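# Plug mouse USB receiver into hub end-face port

## Task

Push the mouse's USB receiver fully home in the lone port on the USB hub's end face (the three ports along its side do not count). The hub must end up lying flat, entirely on the table, with the same face up as before, and its cable must be seated fully in the laptop. The mouse has to stay upright on the table, and the laptop must stay where it was, or very close to it.

## Robot and tools

Robot: two arms, left_arm (carrying a five-finger left hand) and right_arm (carrying a five-finger right hand). Base positions in the scene frame: left_arm (-0.002, +0.321, -0.001) m, right_arm (+0.008, -0.273, 0) m, each turned very slightly about z. A post stands on the floor behind them. Loose objects may get a brief nudge now and then.

Frame: the scene frame has its origin at table height, midway between the nominal bases; +x points out over the table, +z up, +y toward left_arm. Arm names do not match image left and right. All positions, targets and offsets use this frame's axes; a turn offset rotates the hand about its own Hand target position.

Hand point: a spot fixed to the palm, 0.15 m out from the wrist mount along the fingers and 0.05 m in front of the palm. Its +z runs along straight fingers, +y out of the palm, and +x across the palm away from the thumb on the right hand (toward the thumb on the left hand). Straight fingers reach 0.06 to 0.07 m past the point along +z and sit 0.06 m behind it along -y. A rigid bracket on the little-finger side of the wrist can strike things. Arms follow loosely and often rest 1 to 3 cm (sometimes 5 cm) off the command, usually low; that alone does not mean contact.

Row layout (used by execute_actions and move): 28 numbers, each in [-1, 1], always for both arms. Numbers 1-6: left_arm dx, dy, dz, rx, ry, rz. Numbers 7-14: left hand little, ring, middle, index, thumb_bend, thumb_turn, force_limit, speed. Numbers 15-20: right_arm dx, dy, dz, rx, ry, rz. Numbers 21-28: right hand in the same eight-number order. The pose numbers are offsets, not poses: they count from that arm's Hand target as it stood when the action or move began, not from the previous row. Scale: 1.0 equals 0.6 m for dx, dy, dz and 180 degrees for the rotation vector rx, ry, rz. Six zeros ask nothing new of an arm. Orientation commands get clipped to within 40 degrees of the measured orientation each step.

Hand numbers: fingers and thumb_bend, +1 straight/open, -1 curled/closed; thumb_turn +1 beside the palm, -1 across in front of it. force_limit maps -1..+1 to roughly 0..10 N at the fingertip (0..15 N for the two thumb motors). speed rises linearly from near zero at -1 to full at +0.48 and stays full above. For a soft grip, close with speed at -0.94 or lower. With the thumb turned in front, the hand encloses objects about 0.035 to 0.065 m thick; thumb tip against index pad can pinch light items. The hand has no "unchanged" value: to keep a hand as is, resend the eight numbers of its last executed row (before any row, use hand_measured plus hand_force_limit and hand_speed). Loosen by sending a target more open than hand_measured; squeeze harder by raising force_limit and sending a more closed target.

Tools:
execute_actions(actions, cameras): actions is a list of actions; each action is up to 15 rows, each row one 1/30 s step, with the final row held through step 15. Images come back only for an empty actions list or when cameras names them.
move(target, speed, blend, blocking, cameras): target is one 28-number row or a list of up to 15 rows, all offsets from the same starting Hand targets. speed is the path top speed in m/s (0.002 to 4.3, default 0.25; turns up to twice that in rad/s), one value or one per target. blend, in m, rounds corners in a list (0 stops at each). blocking=false returns after about 0.5 s while the move continues. Paths are straight, do not avoid obstacles, and stop after 10 s.
wait(seconds, cameras): runs the scene 0 to 3600 s without new commands.
stop(cameras): brakes a running move.
zoom_image(camera, region): enlarges [x0, y0, x1, y1] pixels (at most 504 x 504) from the newest image of cam_head_left, cam_head_right, cam_high, cam_low, cam_left_wrist or cam_right_wrist.
show_instructions(): shows the reference images.
finished_scene(scene): ends the scene for good; scene is 1 or omitted.

Results: end_effector_position (m) and end_effector_quat_wxyz in the scene frame; Hand target, the commanded pose that the next offsets start from; joint positions, velocities and torques; per hand hand_measured, hand_stopped_by (moving, target, force, stalled, fault), hand_load_n (fingertip load, positive when pushed open; a dropped grip shows as load near 0), hand_force_limit, hand_speed. A move adds a "move:" line: done, off_target, moving, held or fault, plus limits such as paced or held. MOTOR HOT and OVER-TEMPERATURE FAULT lines warn of overheating, after which an arm goes limp for 30 to 60 s.

Cameras are all 896x504; calibration (intrinsics, distortion, T_world_to_cam) is given per camera, and wrist camera poses update as the arms move.

Avoid: dropping anything, even a few mm; releasing moving parts; fast impacts, slams or hard shoves; anything leaving the table; hands or arms colliding with each other; closing one hand on the other; overloading fingers; long pushes against unreachable poses, which heat motors. To end a push, command the target back past the hand point.

Each tool is called after "Request:" as name([rows], argument=value, ...), one row to a line, values as JSON.

Reference images:

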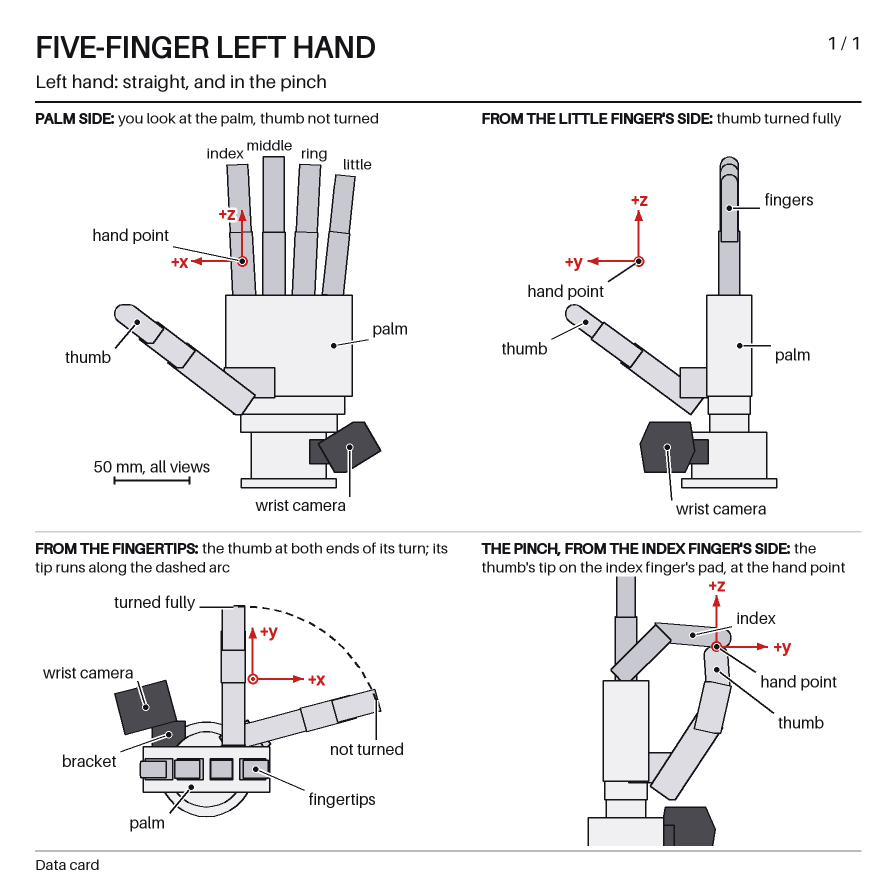

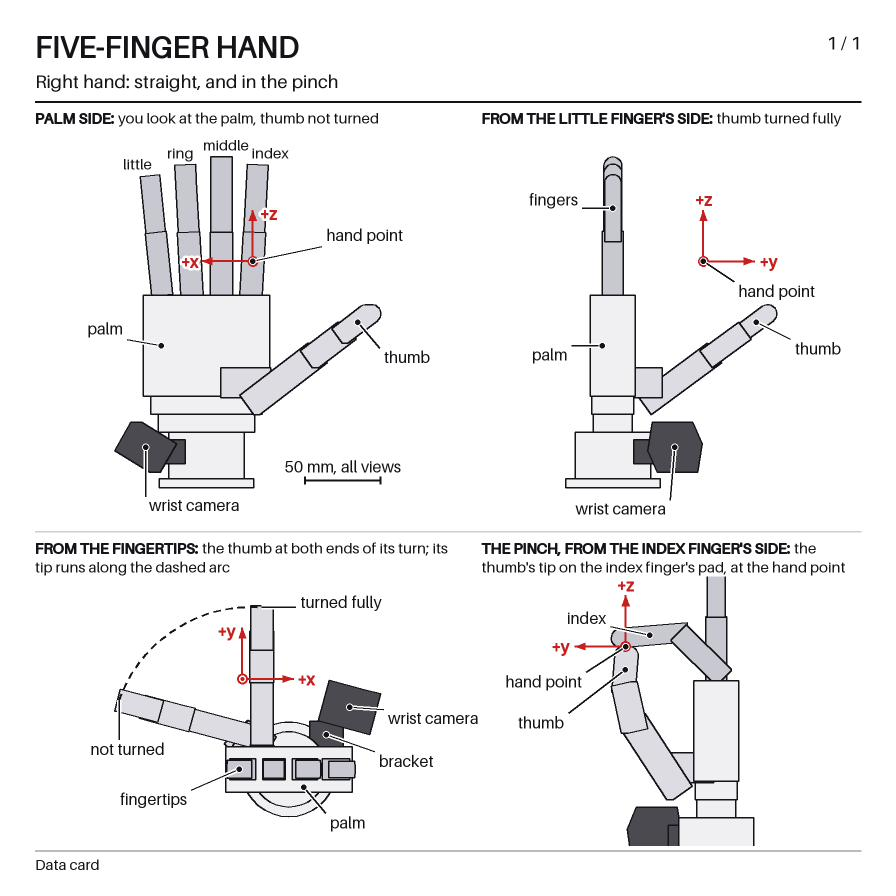

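## Session

Request:
execute_actions(actions=[])

Scene clock: 0.00 s.
left_arm: end_effector_position=(+0.3463, +0.0405, +0.2829) hand_measured=(+1.000, +1.000, +1.000, +1.000, +1.000, +1.000) hand_load_n=(+0.0, +0.0, +0.0, +0.0, +0.0, +0.0) hand_stopped_by=(target, target, target, target, target, target) hand_force_limit=0.00 hand_speed=-0.80 end_effector_quat_wxyz=(+0.195, -0.339, +0.660, -0.641) | right_arm: end_effector_position=(+0.5770, -0.1844, +0.3088) hand_measured=(+1.000, +1.000, +1.000, +1.000, +1.000, +1.000) hand_load_n=(+0.0, +0.0, +0.0, +0.0, +0.0, +0.0) hand_stopped_by=(target, target, target, target, target, target) hand_force_limit=0.00 hand_speed=-0.80 end_effector_quat_wxyz=(+0.614, -0.469, +0.633, +0.046)
Joint positions: left_arm=[-0.39 0.874 0.613 0.152 0.355 -0.14] | right_arm=[-0.154 1.464 1.129 -0.04 -0.852 0.72]
Joint velocities: within noise
Joint torques (N m): no reading
Heat: left arm: hottest shoulder 40 °C; right arm: hottest shoulder 36 °C.
Hand target: left_arm +0.3503, +0.0387, +0.2969; +0.201, -0.333, +0.655, -0.648 | right_arm +0.5823, -0.1854, +0.3141; +0.617, -0.470, +0.630, +0.043

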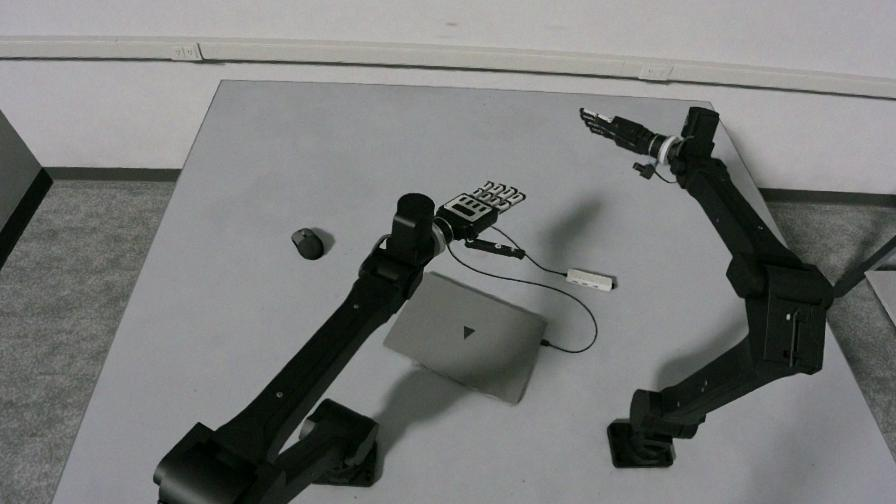

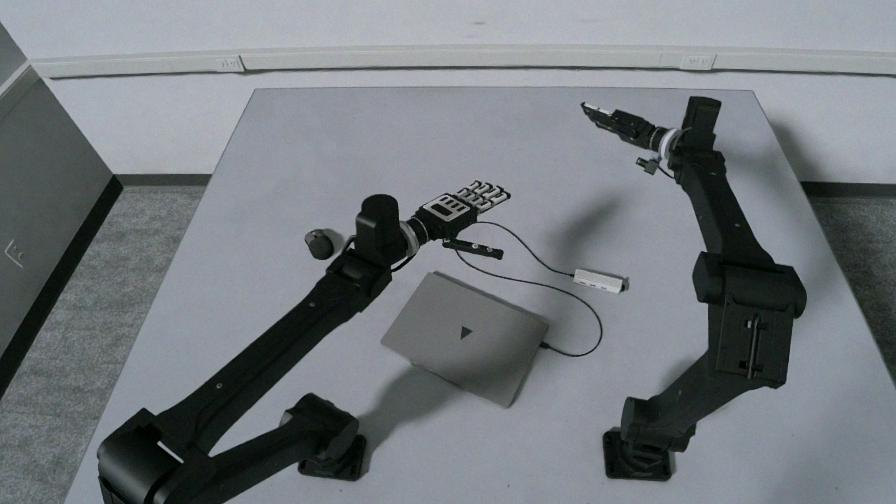

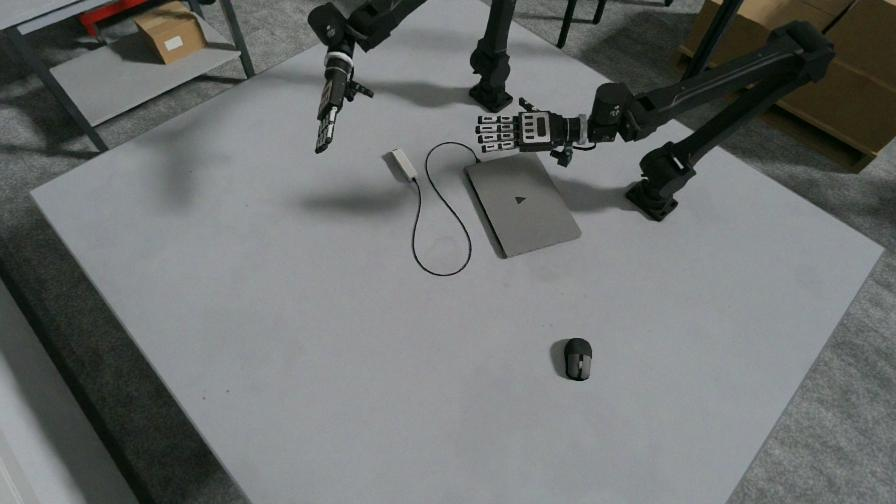

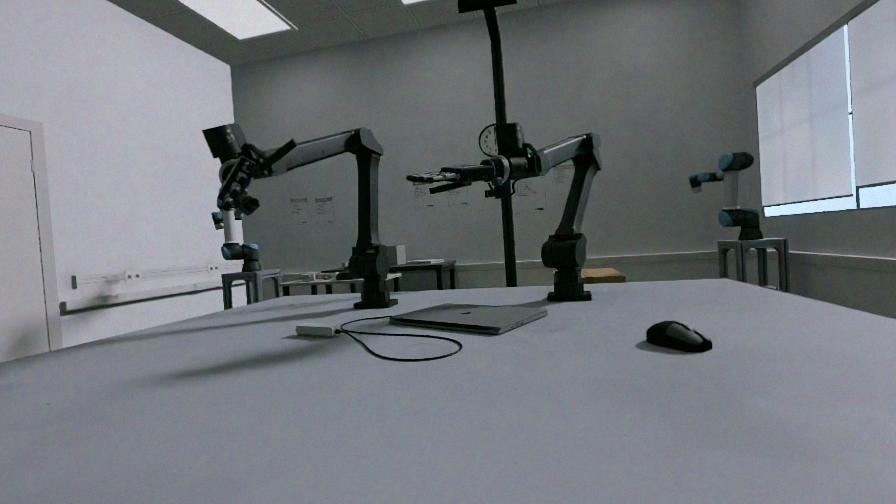

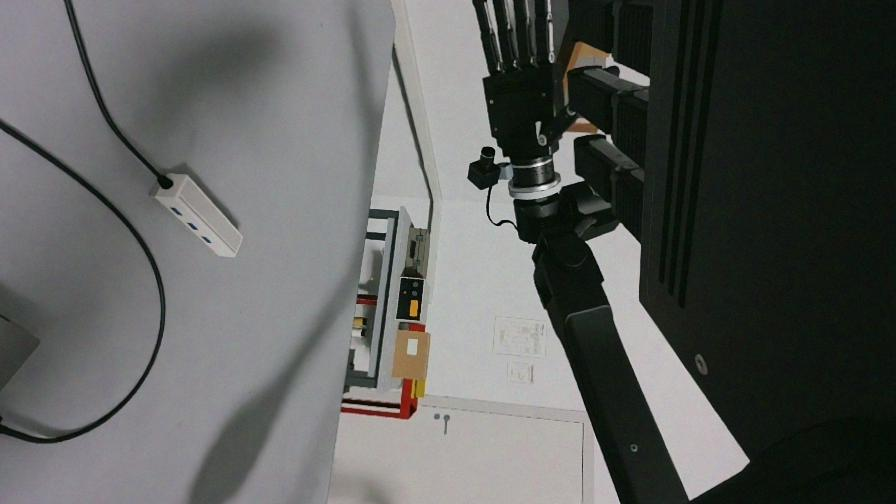

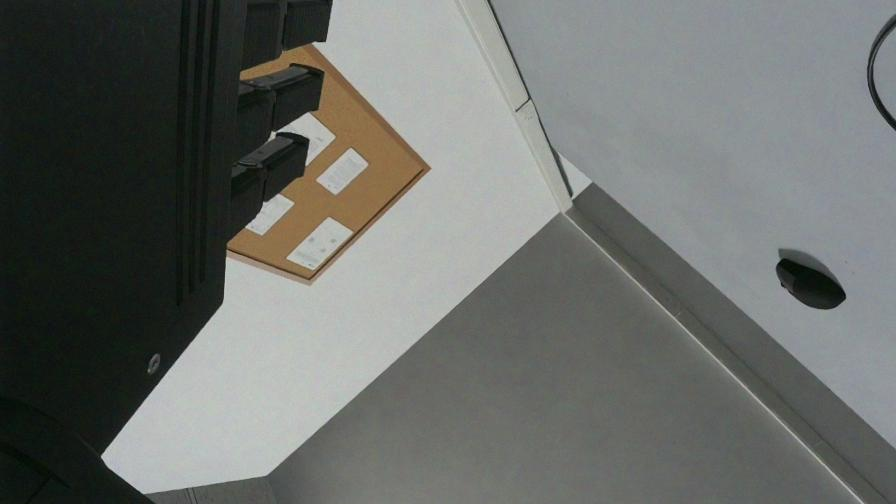

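Request:
zoom_image(camera="cam_head_left", region=[500, 230, 660, 320])

Request:
zoom_image(camera="cam_high", region=[360, 120, 500, 200])

Request:
zoom_image(camera="cam_head_left", region=[270, 210, 350, 280])

Request:
zoom_image(camera="cam_high", region=[540, 320, 620, 400])

Request:
zoom_image(camera="cam_low", region=[620, 300, 740, 370])

Request:
zoom_image(camera="cam_left_wrist", region=[120, 130, 280, 270])

Request:
zoom_image(camera="cam_low", region=[270, 290, 400, 360])

Scaled by 3.150 from the camera's image (finer frame: 1280x720).

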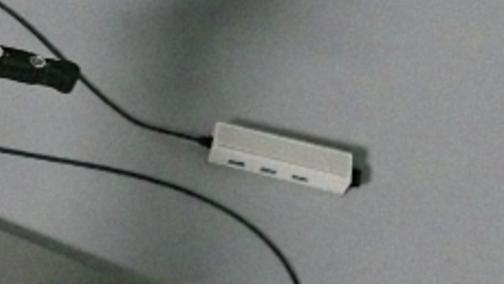

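Scaled by 3.600 from the camera's image (finer frame: 1280x720).

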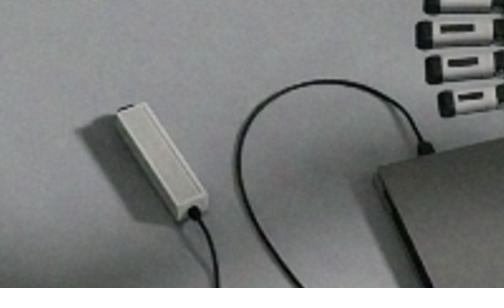

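Scaled by 6.300 from the camera's image (finer frame: 1280x720).

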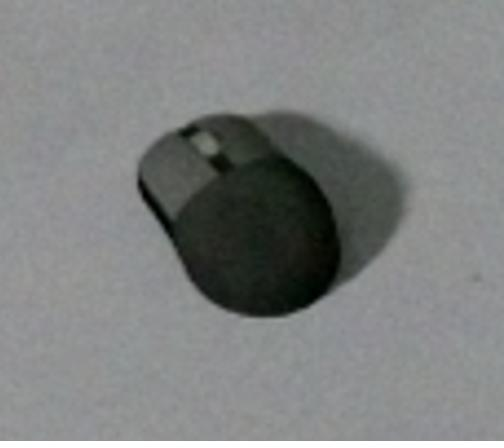

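Scaled by 6.300 from the camera's image (finer frame: 1280x720).

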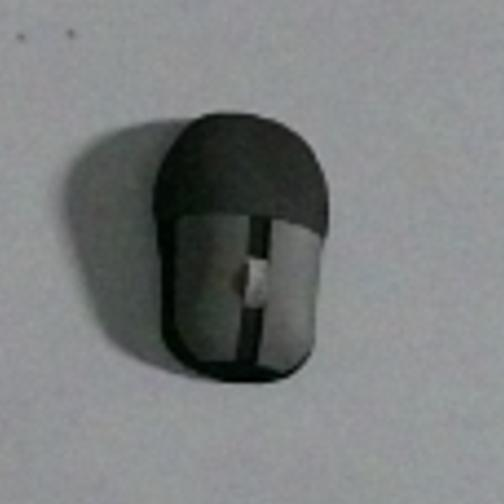

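Scaled by 4.200 from the camera's image (finer frame: 1280x720).

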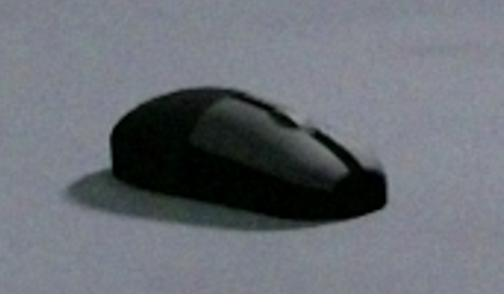

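Scaled by 3.150 from the camera's image (finer frame: 1280x720).

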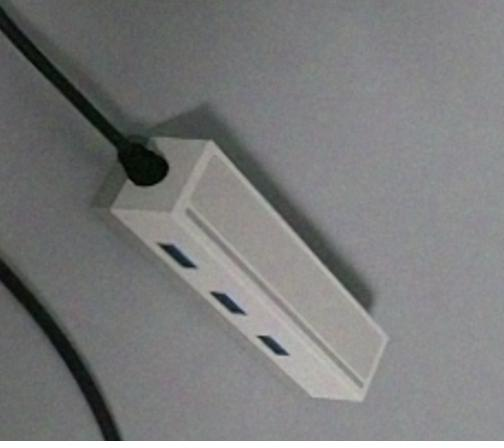

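Scaled by 3.877 from the camera's image (finer frame: 1280x720).

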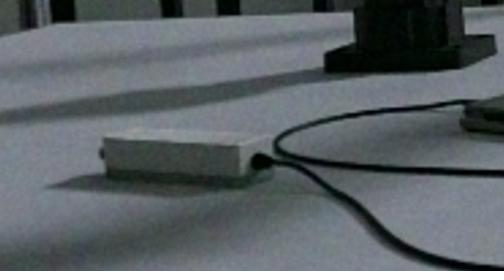

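Request:
move(target=[0,0,0,0,0,0,1,1,1,1,1,1,0,-0.8,-0.37,-0.39,-0.15,0.149,0.554,-0.146,1,1,1,1,1,1,0,-0.8], cameras=["all"])

Scene clock: 13.47 s.
left_arm: end_effector_position=(+0.3463, +0.0405, +0.2829) hand_measured=(+1.000, +1.000, +1.000, +1.000, +1.000, +1.000) hand_load_n=(+0.0, +0.0, +0.0, +0.0, +0.0, +0.0) hand_stopped_by=(target, target, target, target, target, target) hand_force_limit=0.00 hand_speed=-0.80 end_effector_quat_wxyz=(+0.195, -0.339, +0.660, -0.641) | right_arm: end_effector_position=(+0.3639, -0.4196, +0.2206) hand_measured=(+1.000, +1.000, +1.000, +1.000, +1.000, +1.000) hand_load_n=(+0.0, +0.0, +0.5, +0.0, +0.0, +0.0) hand_stopped_by=(target, target, target, target, target, target) hand_force_limit=0.00 hand_speed=-0.80 end_effector_quat_wxyz=(+0.076, +0.017, +0.942, +0.327)
Joint positions: left_arm=[-0.39 0.874 0.613 0.152 0.355 -0.14] | right_arm=[-0.785 1.579 1.283 -1.684 -0.566 0.68]
Joint torques (N m): left_arm=[-0.38 -3.31 10.52 2.15 0.09 -0.15] | right_arm=[-0.15 -12.57 8.06 -0.43 -0.3 0.13]
Heat: left arm: hottest shoulder 40 °C; right arm: hottest elbow 39 °C.
Hand target: left_arm +0.3503, +0.0387, +0.2969; +0.201, -0.333, +0.655, -0.648 | right_arm +0.3602, -0.4194, +0.2240; +0.000, +0.000, +0.924, +0.383
Off the commanded pose: left_arm 0.015 m, 1 deg | right_arm 0.005 m, 11 deg.
joint sent to its limit (right arm) — joint 4 (wrist pitch), lower limit. The joint targets are off in orientation, not in position.
move: off_target (right_arm)
cam_right_wrist: T_world_to_cam=[[-0.31186, 0.7912, 0.52607, 0.32623], [0.76775, -0.11634, 0.6301, -0.45897], [0.55974, 0.60039, -0.57116, 0.28624]] pos_world=[0.29389, -0.48336, 0.28107]

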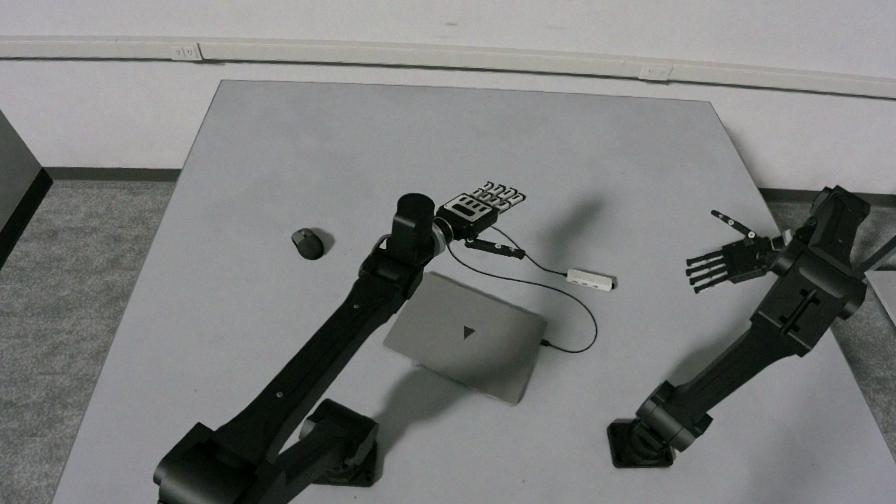

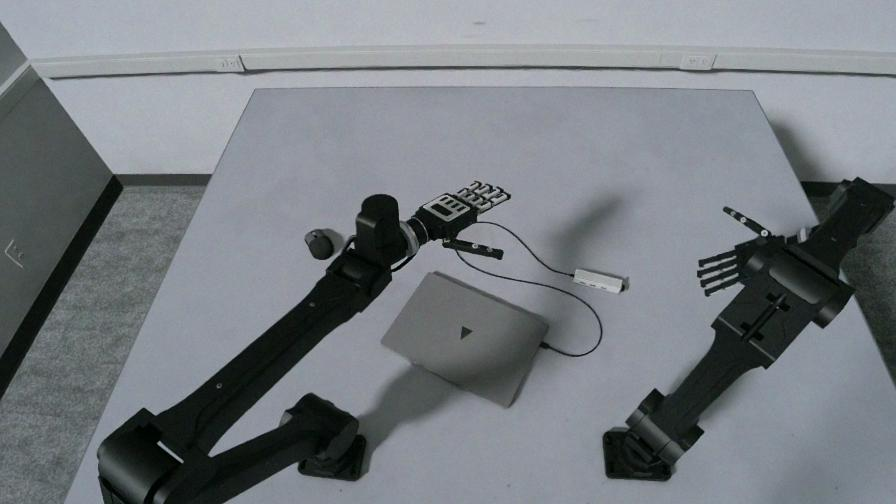

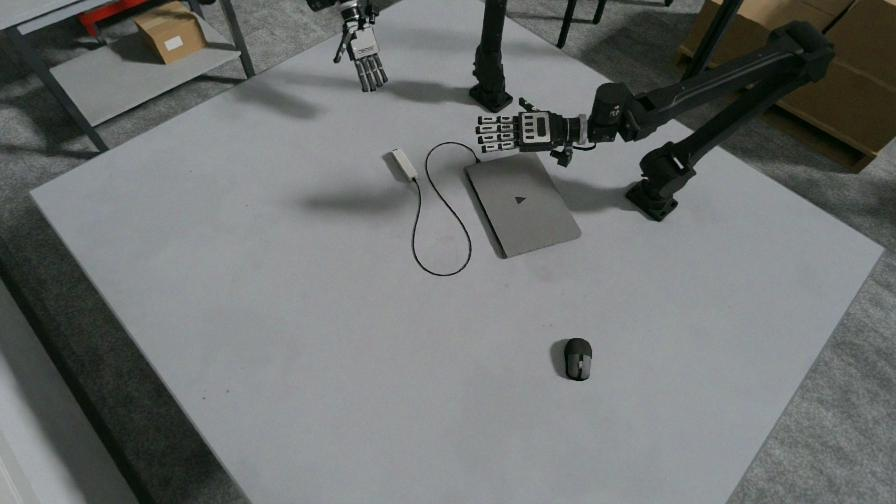

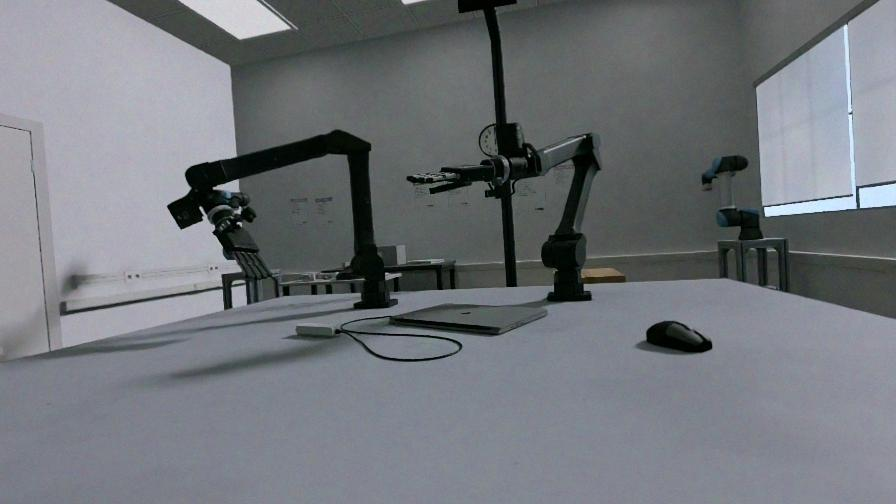

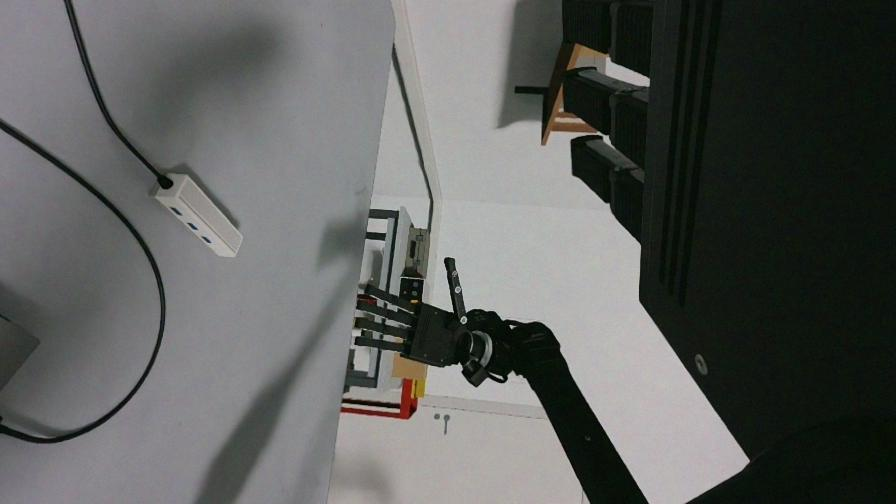

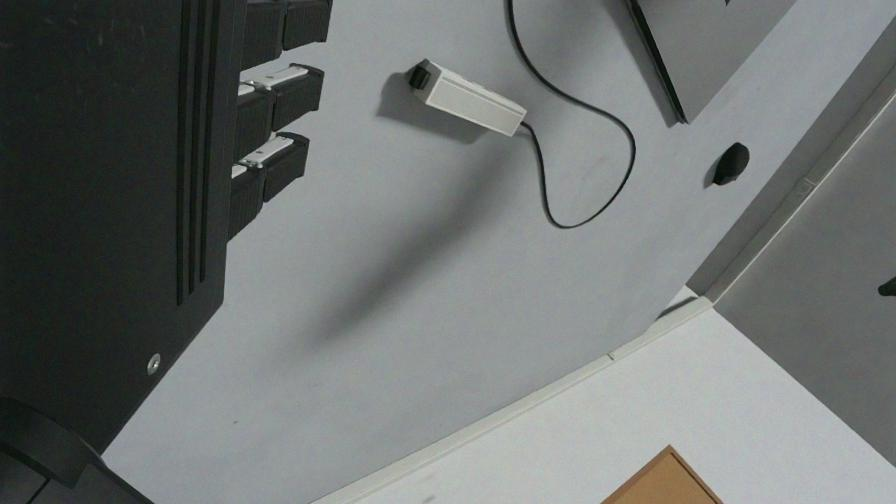

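Request:
zoom_image(camera="cam_right_wrist", region=[380, 40, 540, 150])

Request:
zoom_image(camera="cam_head_right", region=[520, 320, 620, 370])

Request:
zoom_image(camera="cam_head_right", region=[560, 255, 640, 305])

Scaled by 3.150 from the camera's image (finer frame: 1280x720).

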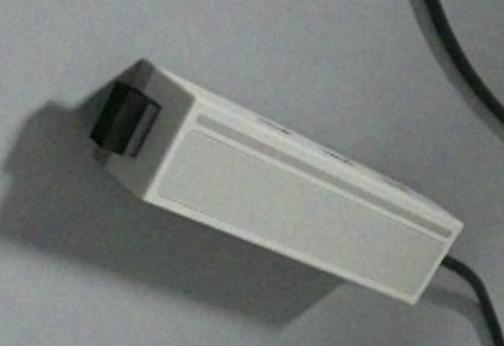

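Scaled by 5.040 from the camera's image (finer frame: 1280x720).

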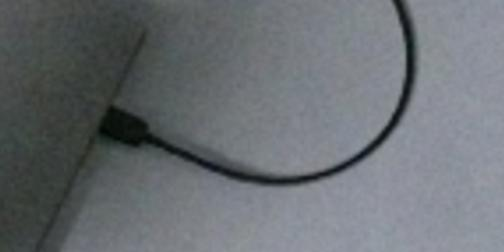

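Scaled by 6.300 from the camera's image (finer frame: 1280x720).

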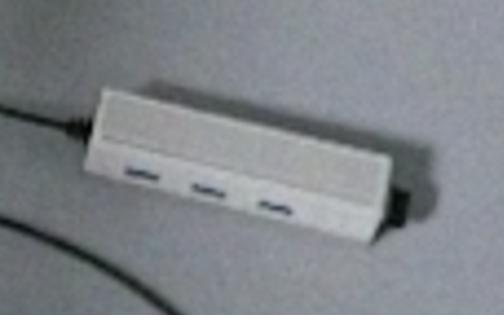

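Request:
move(target=[0.16,-0.098,-0.245,0.2407,0.01,-0.333,1,1,1,1,1,1,0,-0.8,0.05,0.083,-0.107,0,0,0,1,1,1,1,1,1,0,-0.8], cameras=["all"], speed=0.15)

Scene clock: 33.77 s.
left_arm: end_effector_position=(+0.4351, -0.0084, +0.1415) hand_measured=(+1.000, +1.000, +1.000, +1.000, +1.000, +1.000) hand_load_n=(+0.0, +0.0, +0.0, +0.0, +0.0, +0.0) hand_stopped_by=(target, target, target, target, target, target) hand_force_limit=0.00 hand_speed=-0.80 end_effector_quat_wxyz=(-0.057, +0.101, +0.918, -0.378) | right_arm: end_effector_position=(+0.3902, -0.3747, +0.1743) hand_measured=(+1.000, +1.000, +1.000, +1.000, +1.000, +1.000) hand_load_n=(+0.0, +0.0, +0.0, +0.0, +0.0, +0.0) hand_stopped_by=(target, target, target, target, target, target) hand_force_limit=0.00 hand_speed=-0.80 end_effector_quat_wxyz=(+0.017, -0.007, +0.928, +0.371)
Joint positions: left_arm=[-0.409 1.778 1.533 -1.127 0.765 1.248] | right_arm=[-0.653 1.695 1.258 -1.65 -0.588 0.721]
Joint torques (N m): left_arm=[-1.2 -15.91 11.37 0.17 0.56 -0.1] | right_arm=[1.9 -11.81 6.65 0.06 -0.49 0.17]
Heat: left arm: hottest elbow 43 °C; right arm: hottest elbow 39 °C.
Hand target: left_arm +0.4462, -0.0203, +0.1498; -0.048, +0.114, +0.917, -0.380 | right_arm +0.3902, -0.3696, +0.1598; +0.000, +0.000, +0.924, +0.383
Off the commanded pose: left_arm 0.018 m, 2 deg | right_arm 0.015 m, 2 deg.
move: off_target (left_arm, right_arm)
cam_left_wrist: T_world_to_cam=[[-0.34492, -0.59578, 0.72531, 0.03807], [-0.69047, 0.6845, 0.2339, 0.27304], [-0.63582, -0.42013, -0.64747, 0.47831]] pos_world=[0.50578, 0.03674, 0.21822]
cam_right_wrist: T_world_to_cam=[[-0.3273, 0.70993, 0.6236, 0.28192], [0.83211, -0.09617, 0.54621, -0.44768], [0.44775, 0.69767, -0.55927, 0.2962]] pos_world=[0.33217, -0.44985, 0.23438]

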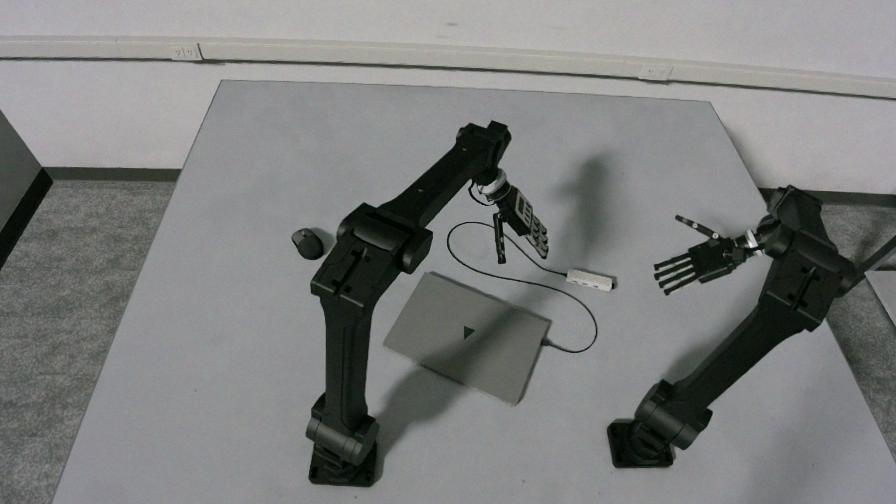

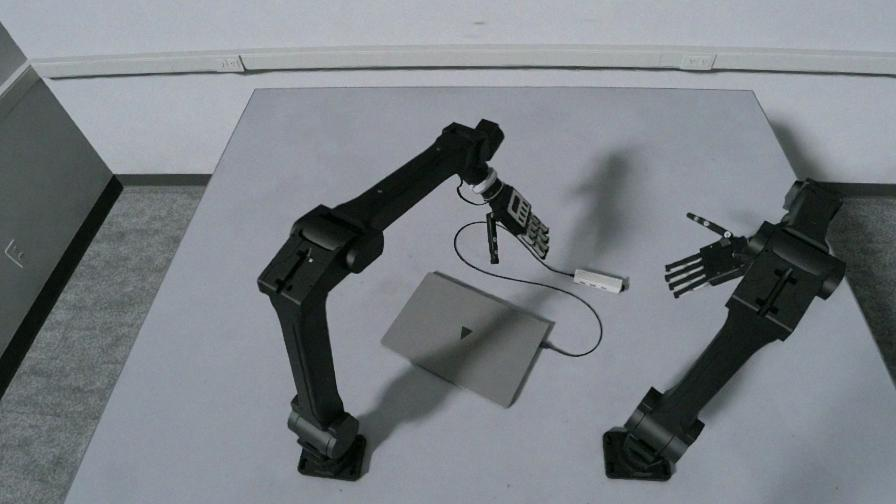

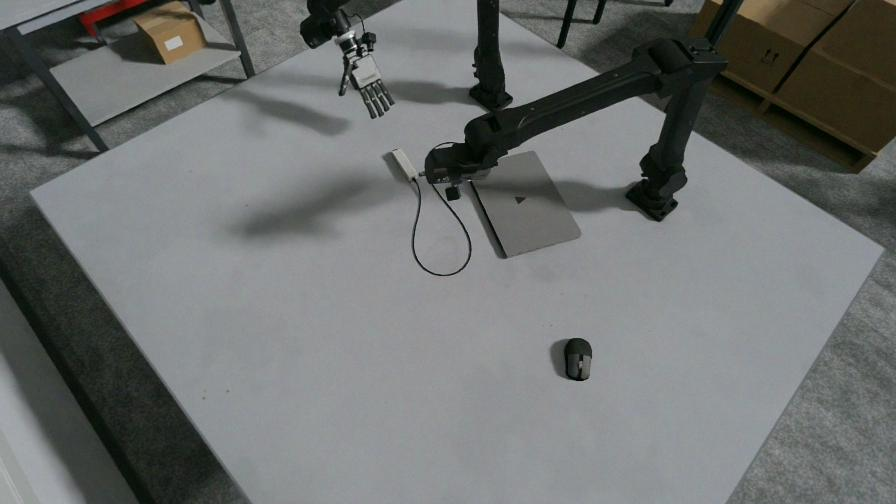

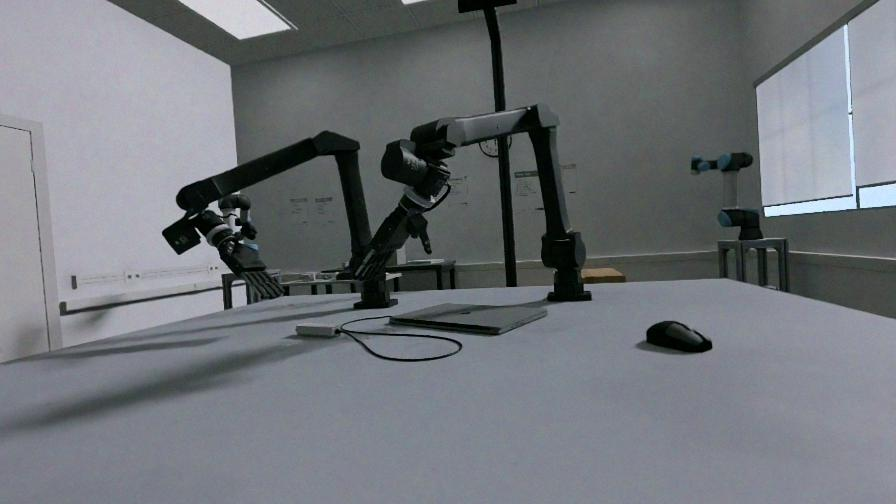

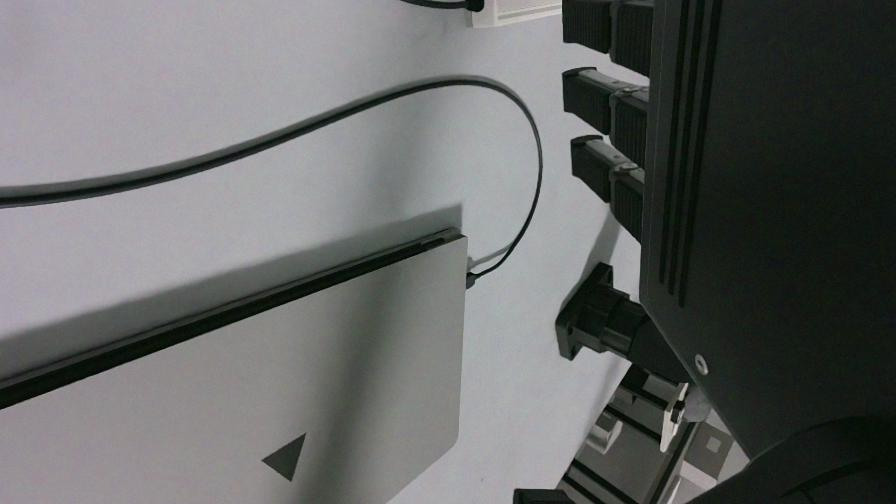

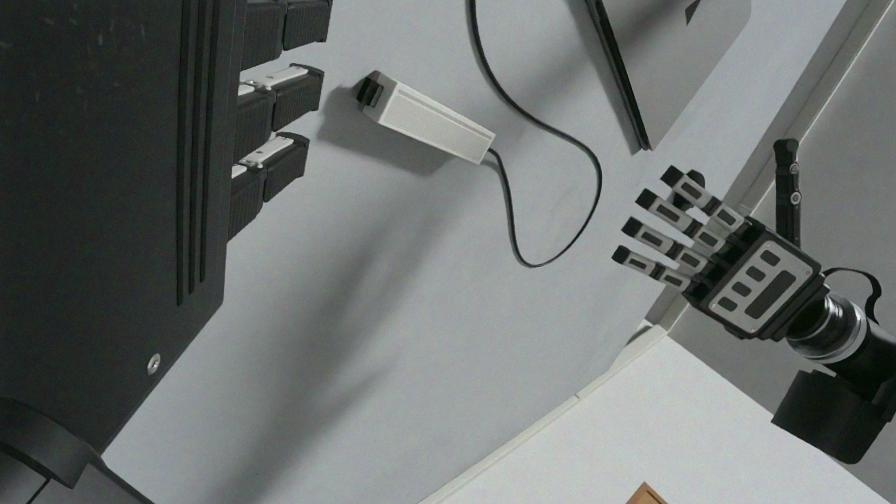

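Request:
zoom_image(camera="cam_right_wrist", region=[340, 60, 420, 130])

Request:
zoom_image(camera="cam_left_wrist", region=[420, 210, 540, 310])

Request:
zoom_image(camera="cam_left_wrist", region=[380, 0, 650, 110])

Scaled by 6.300 from the camera's image (finer frame: 1280x720).

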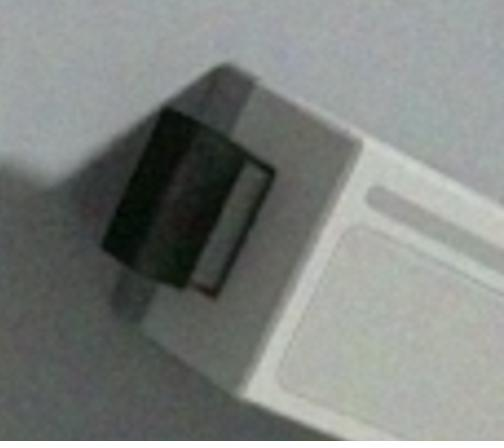

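Scaled by 4.200 from the camera's image (finer frame: 1280x720).

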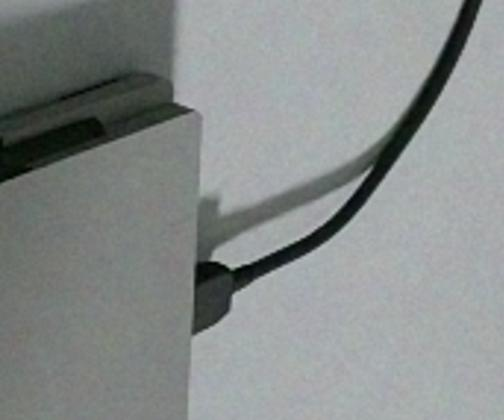

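Scaled by 1.867 from the camera's image (finer frame: 1280x720).

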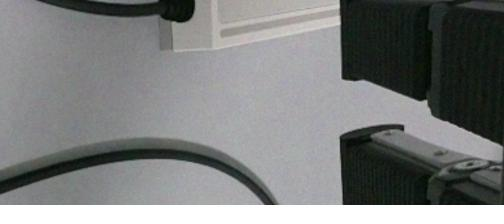

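Request:
move(target=[0.0,-0.06,-0.06,0,0,0,1,1,1,1,1,1,0,-0.8,0.01,0.06,-0.08,0,0,-0.064,1,1,1,1,1,1,0,-0.8], cameras=["all"], speed=0.1)

Scene clock: 42.33 s.
left_arm: end_effector_position=(+0.4362, -0.0430, +0.1104) hand_measured=(+1.000, +1.000, +1.000, +1.000, +1.000, +1.000) hand_load_n=(+0.0, +0.0, +0.0, +0.0, +0.0, -0.5) hand_stopped_by=(target, target, target, target, target, target) hand_force_limit=0.00 hand_speed=-0.80 end_effector_quat_wxyz=(-0.057, +0.108, +0.918, -0.377) | right_arm: end_effector_position=(+0.3985, -0.3396, +0.1120) hand_measured=(+1.000, +1.000, +1.000, +1.000, +1.000, +1.000) hand_load_n=(+0.0, +0.0, +0.0, +0.0, +0.0, +0.0) hand_stopped_by=(target, target, target, target, target, target) hand_force_limit=0.00 hand_speed=-0.80 end_effector_quat_wxyz=(+0.040, +0.092, +0.919, +0.381)
Joint positions: left_arm=[-0.464 1.838 1.533 -1.026 0.751 1.193] | right_arm=[-0.607 1.657 1.02 -1.324 -0.701 0.996]
Joint torques (N m): left_arm=[-1.14 -16.79 10.37 1.17 0.54 -0.21] | right_arm=[1.79 -12.63 6 0.25 -0.6 0.16]
Heat: left arm: hottest elbow 43 °C; right arm: hottest elbow 39 °C.
Hand target: left_arm +0.4462, -0.0562, +0.1139; -0.048, +0.114, +0.917, -0.380 | right_arm +0.3962, -0.3336, +0.1119; +0.038, +0.093, +0.919, +0.381
Off the commanded pose: left_arm 0.017 m, 1 deg | right_arm 0.006 m, 0 deg.
move: off_target (left_arm)
cam_left_wrist: T_world_to_cam=[[-0.35689, -0.59253, 0.72218, 0.04611], [-0.68249, 0.69325, 0.23153, 0.30201], [-0.63784, -0.41025, -0.65181, 0.44605]] pos_world=[0.50708, 0.00094, 0.18752]
cam_right_wrist: T_world_to_cam=[[-0.16259, 0.74136, 0.65111, 0.24052], [0.8101, -0.27642, 0.51703, -0.46639], [0.56329, 0.61153, -0.55564, 0.15738]] pos_world=[0.32828, -0.40347, 0.17198]

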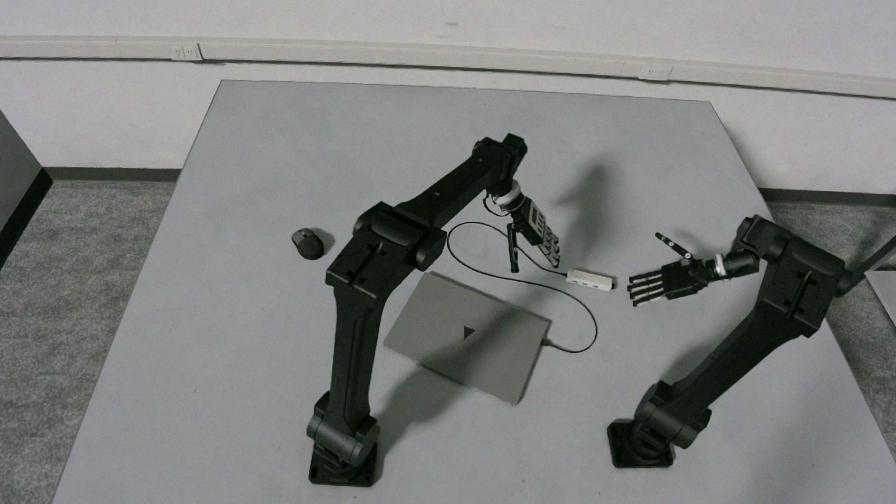

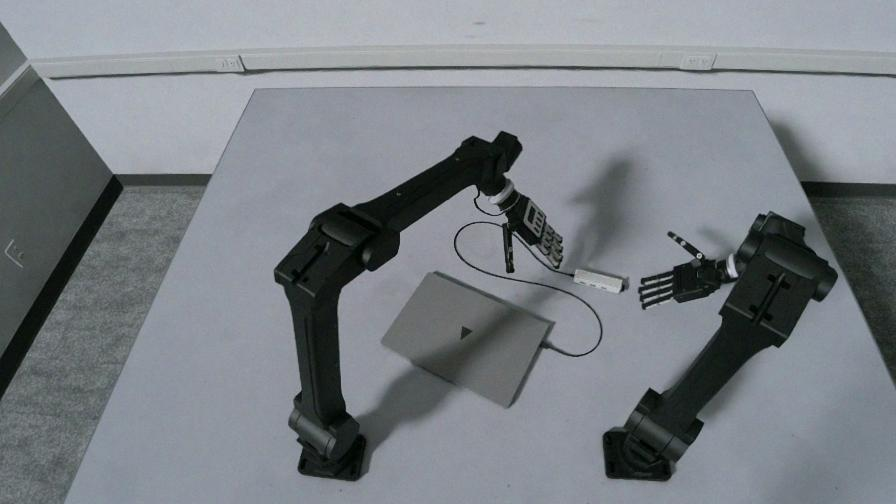

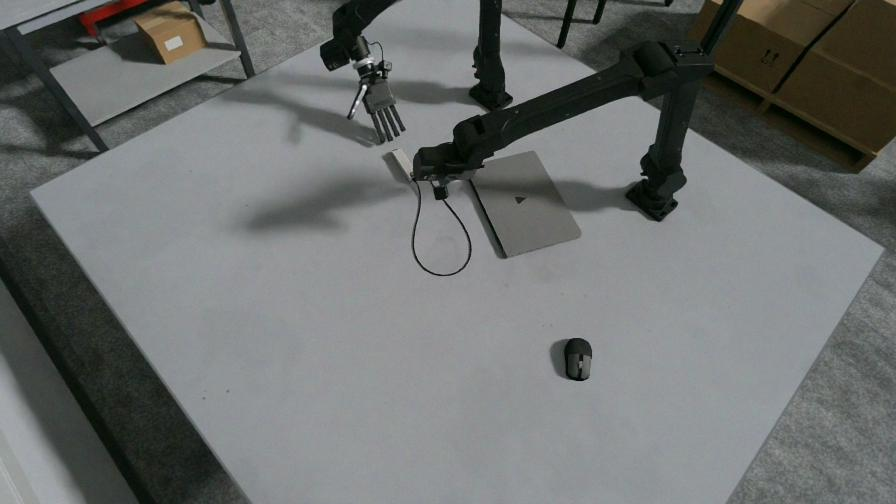

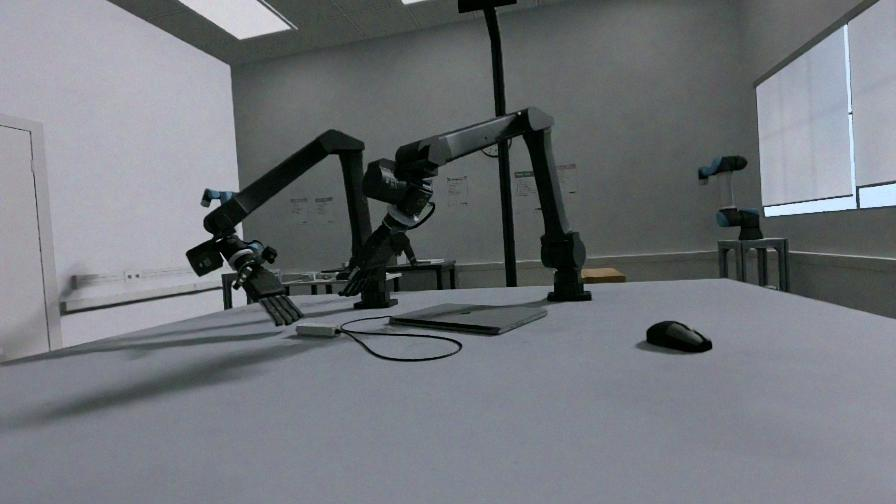

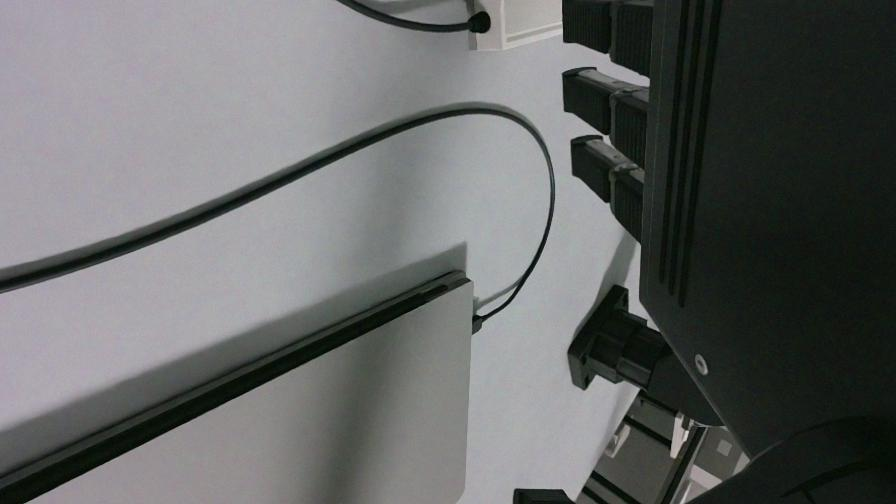

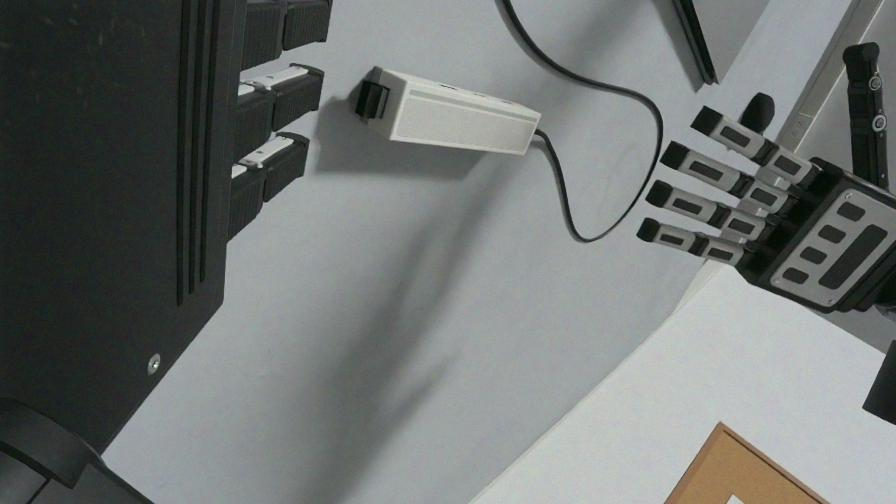

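Request:
zoom_image(camera="cam_left_wrist", region=[420, 0, 600, 100])

Request:
zoom_image(camera="cam_right_wrist", region=[220, 40, 420, 180])

Request:
zoom_image(camera="cam_head_left", region=[500, 220, 660, 320])

Scaled by 2.800 from the camera's image (finer frame: 1280x720).

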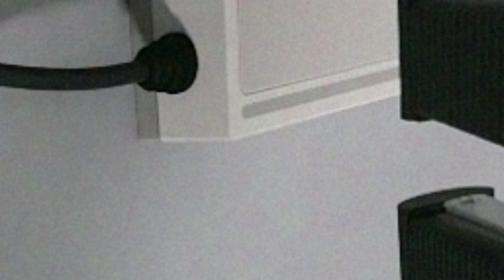

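Scaled by 2.520 from the camera's image (finer frame: 1280x720).

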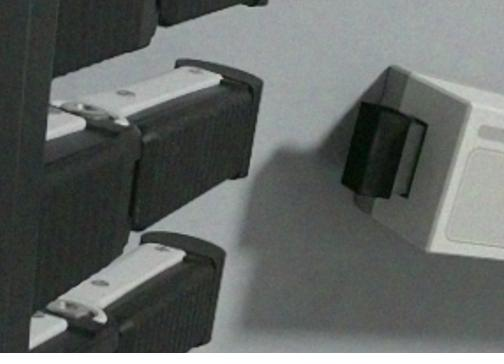

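Scaled by 3.150 from the camera's image (finer frame: 1280x720).

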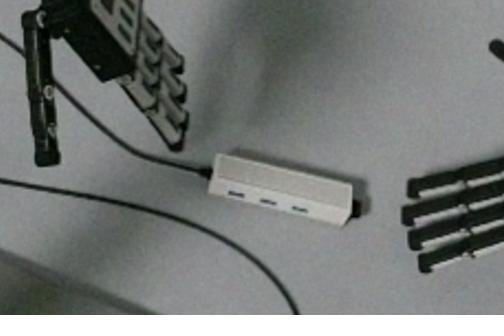

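Request:
zoom_image(camera="cam_low", region=[240, 200, 440, 360])

Request:
zoom_image(camera="cam_high", region=[330, 80, 490, 220])

Scaled by 2.520 from the camera's image (finer frame: 1280x720).

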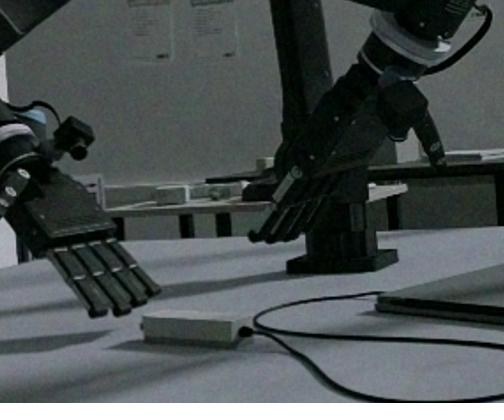

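Scaled by 3.150 from the camera's image (finer frame: 1280x720).

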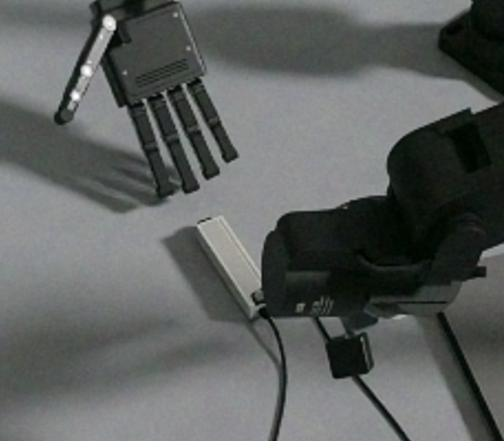

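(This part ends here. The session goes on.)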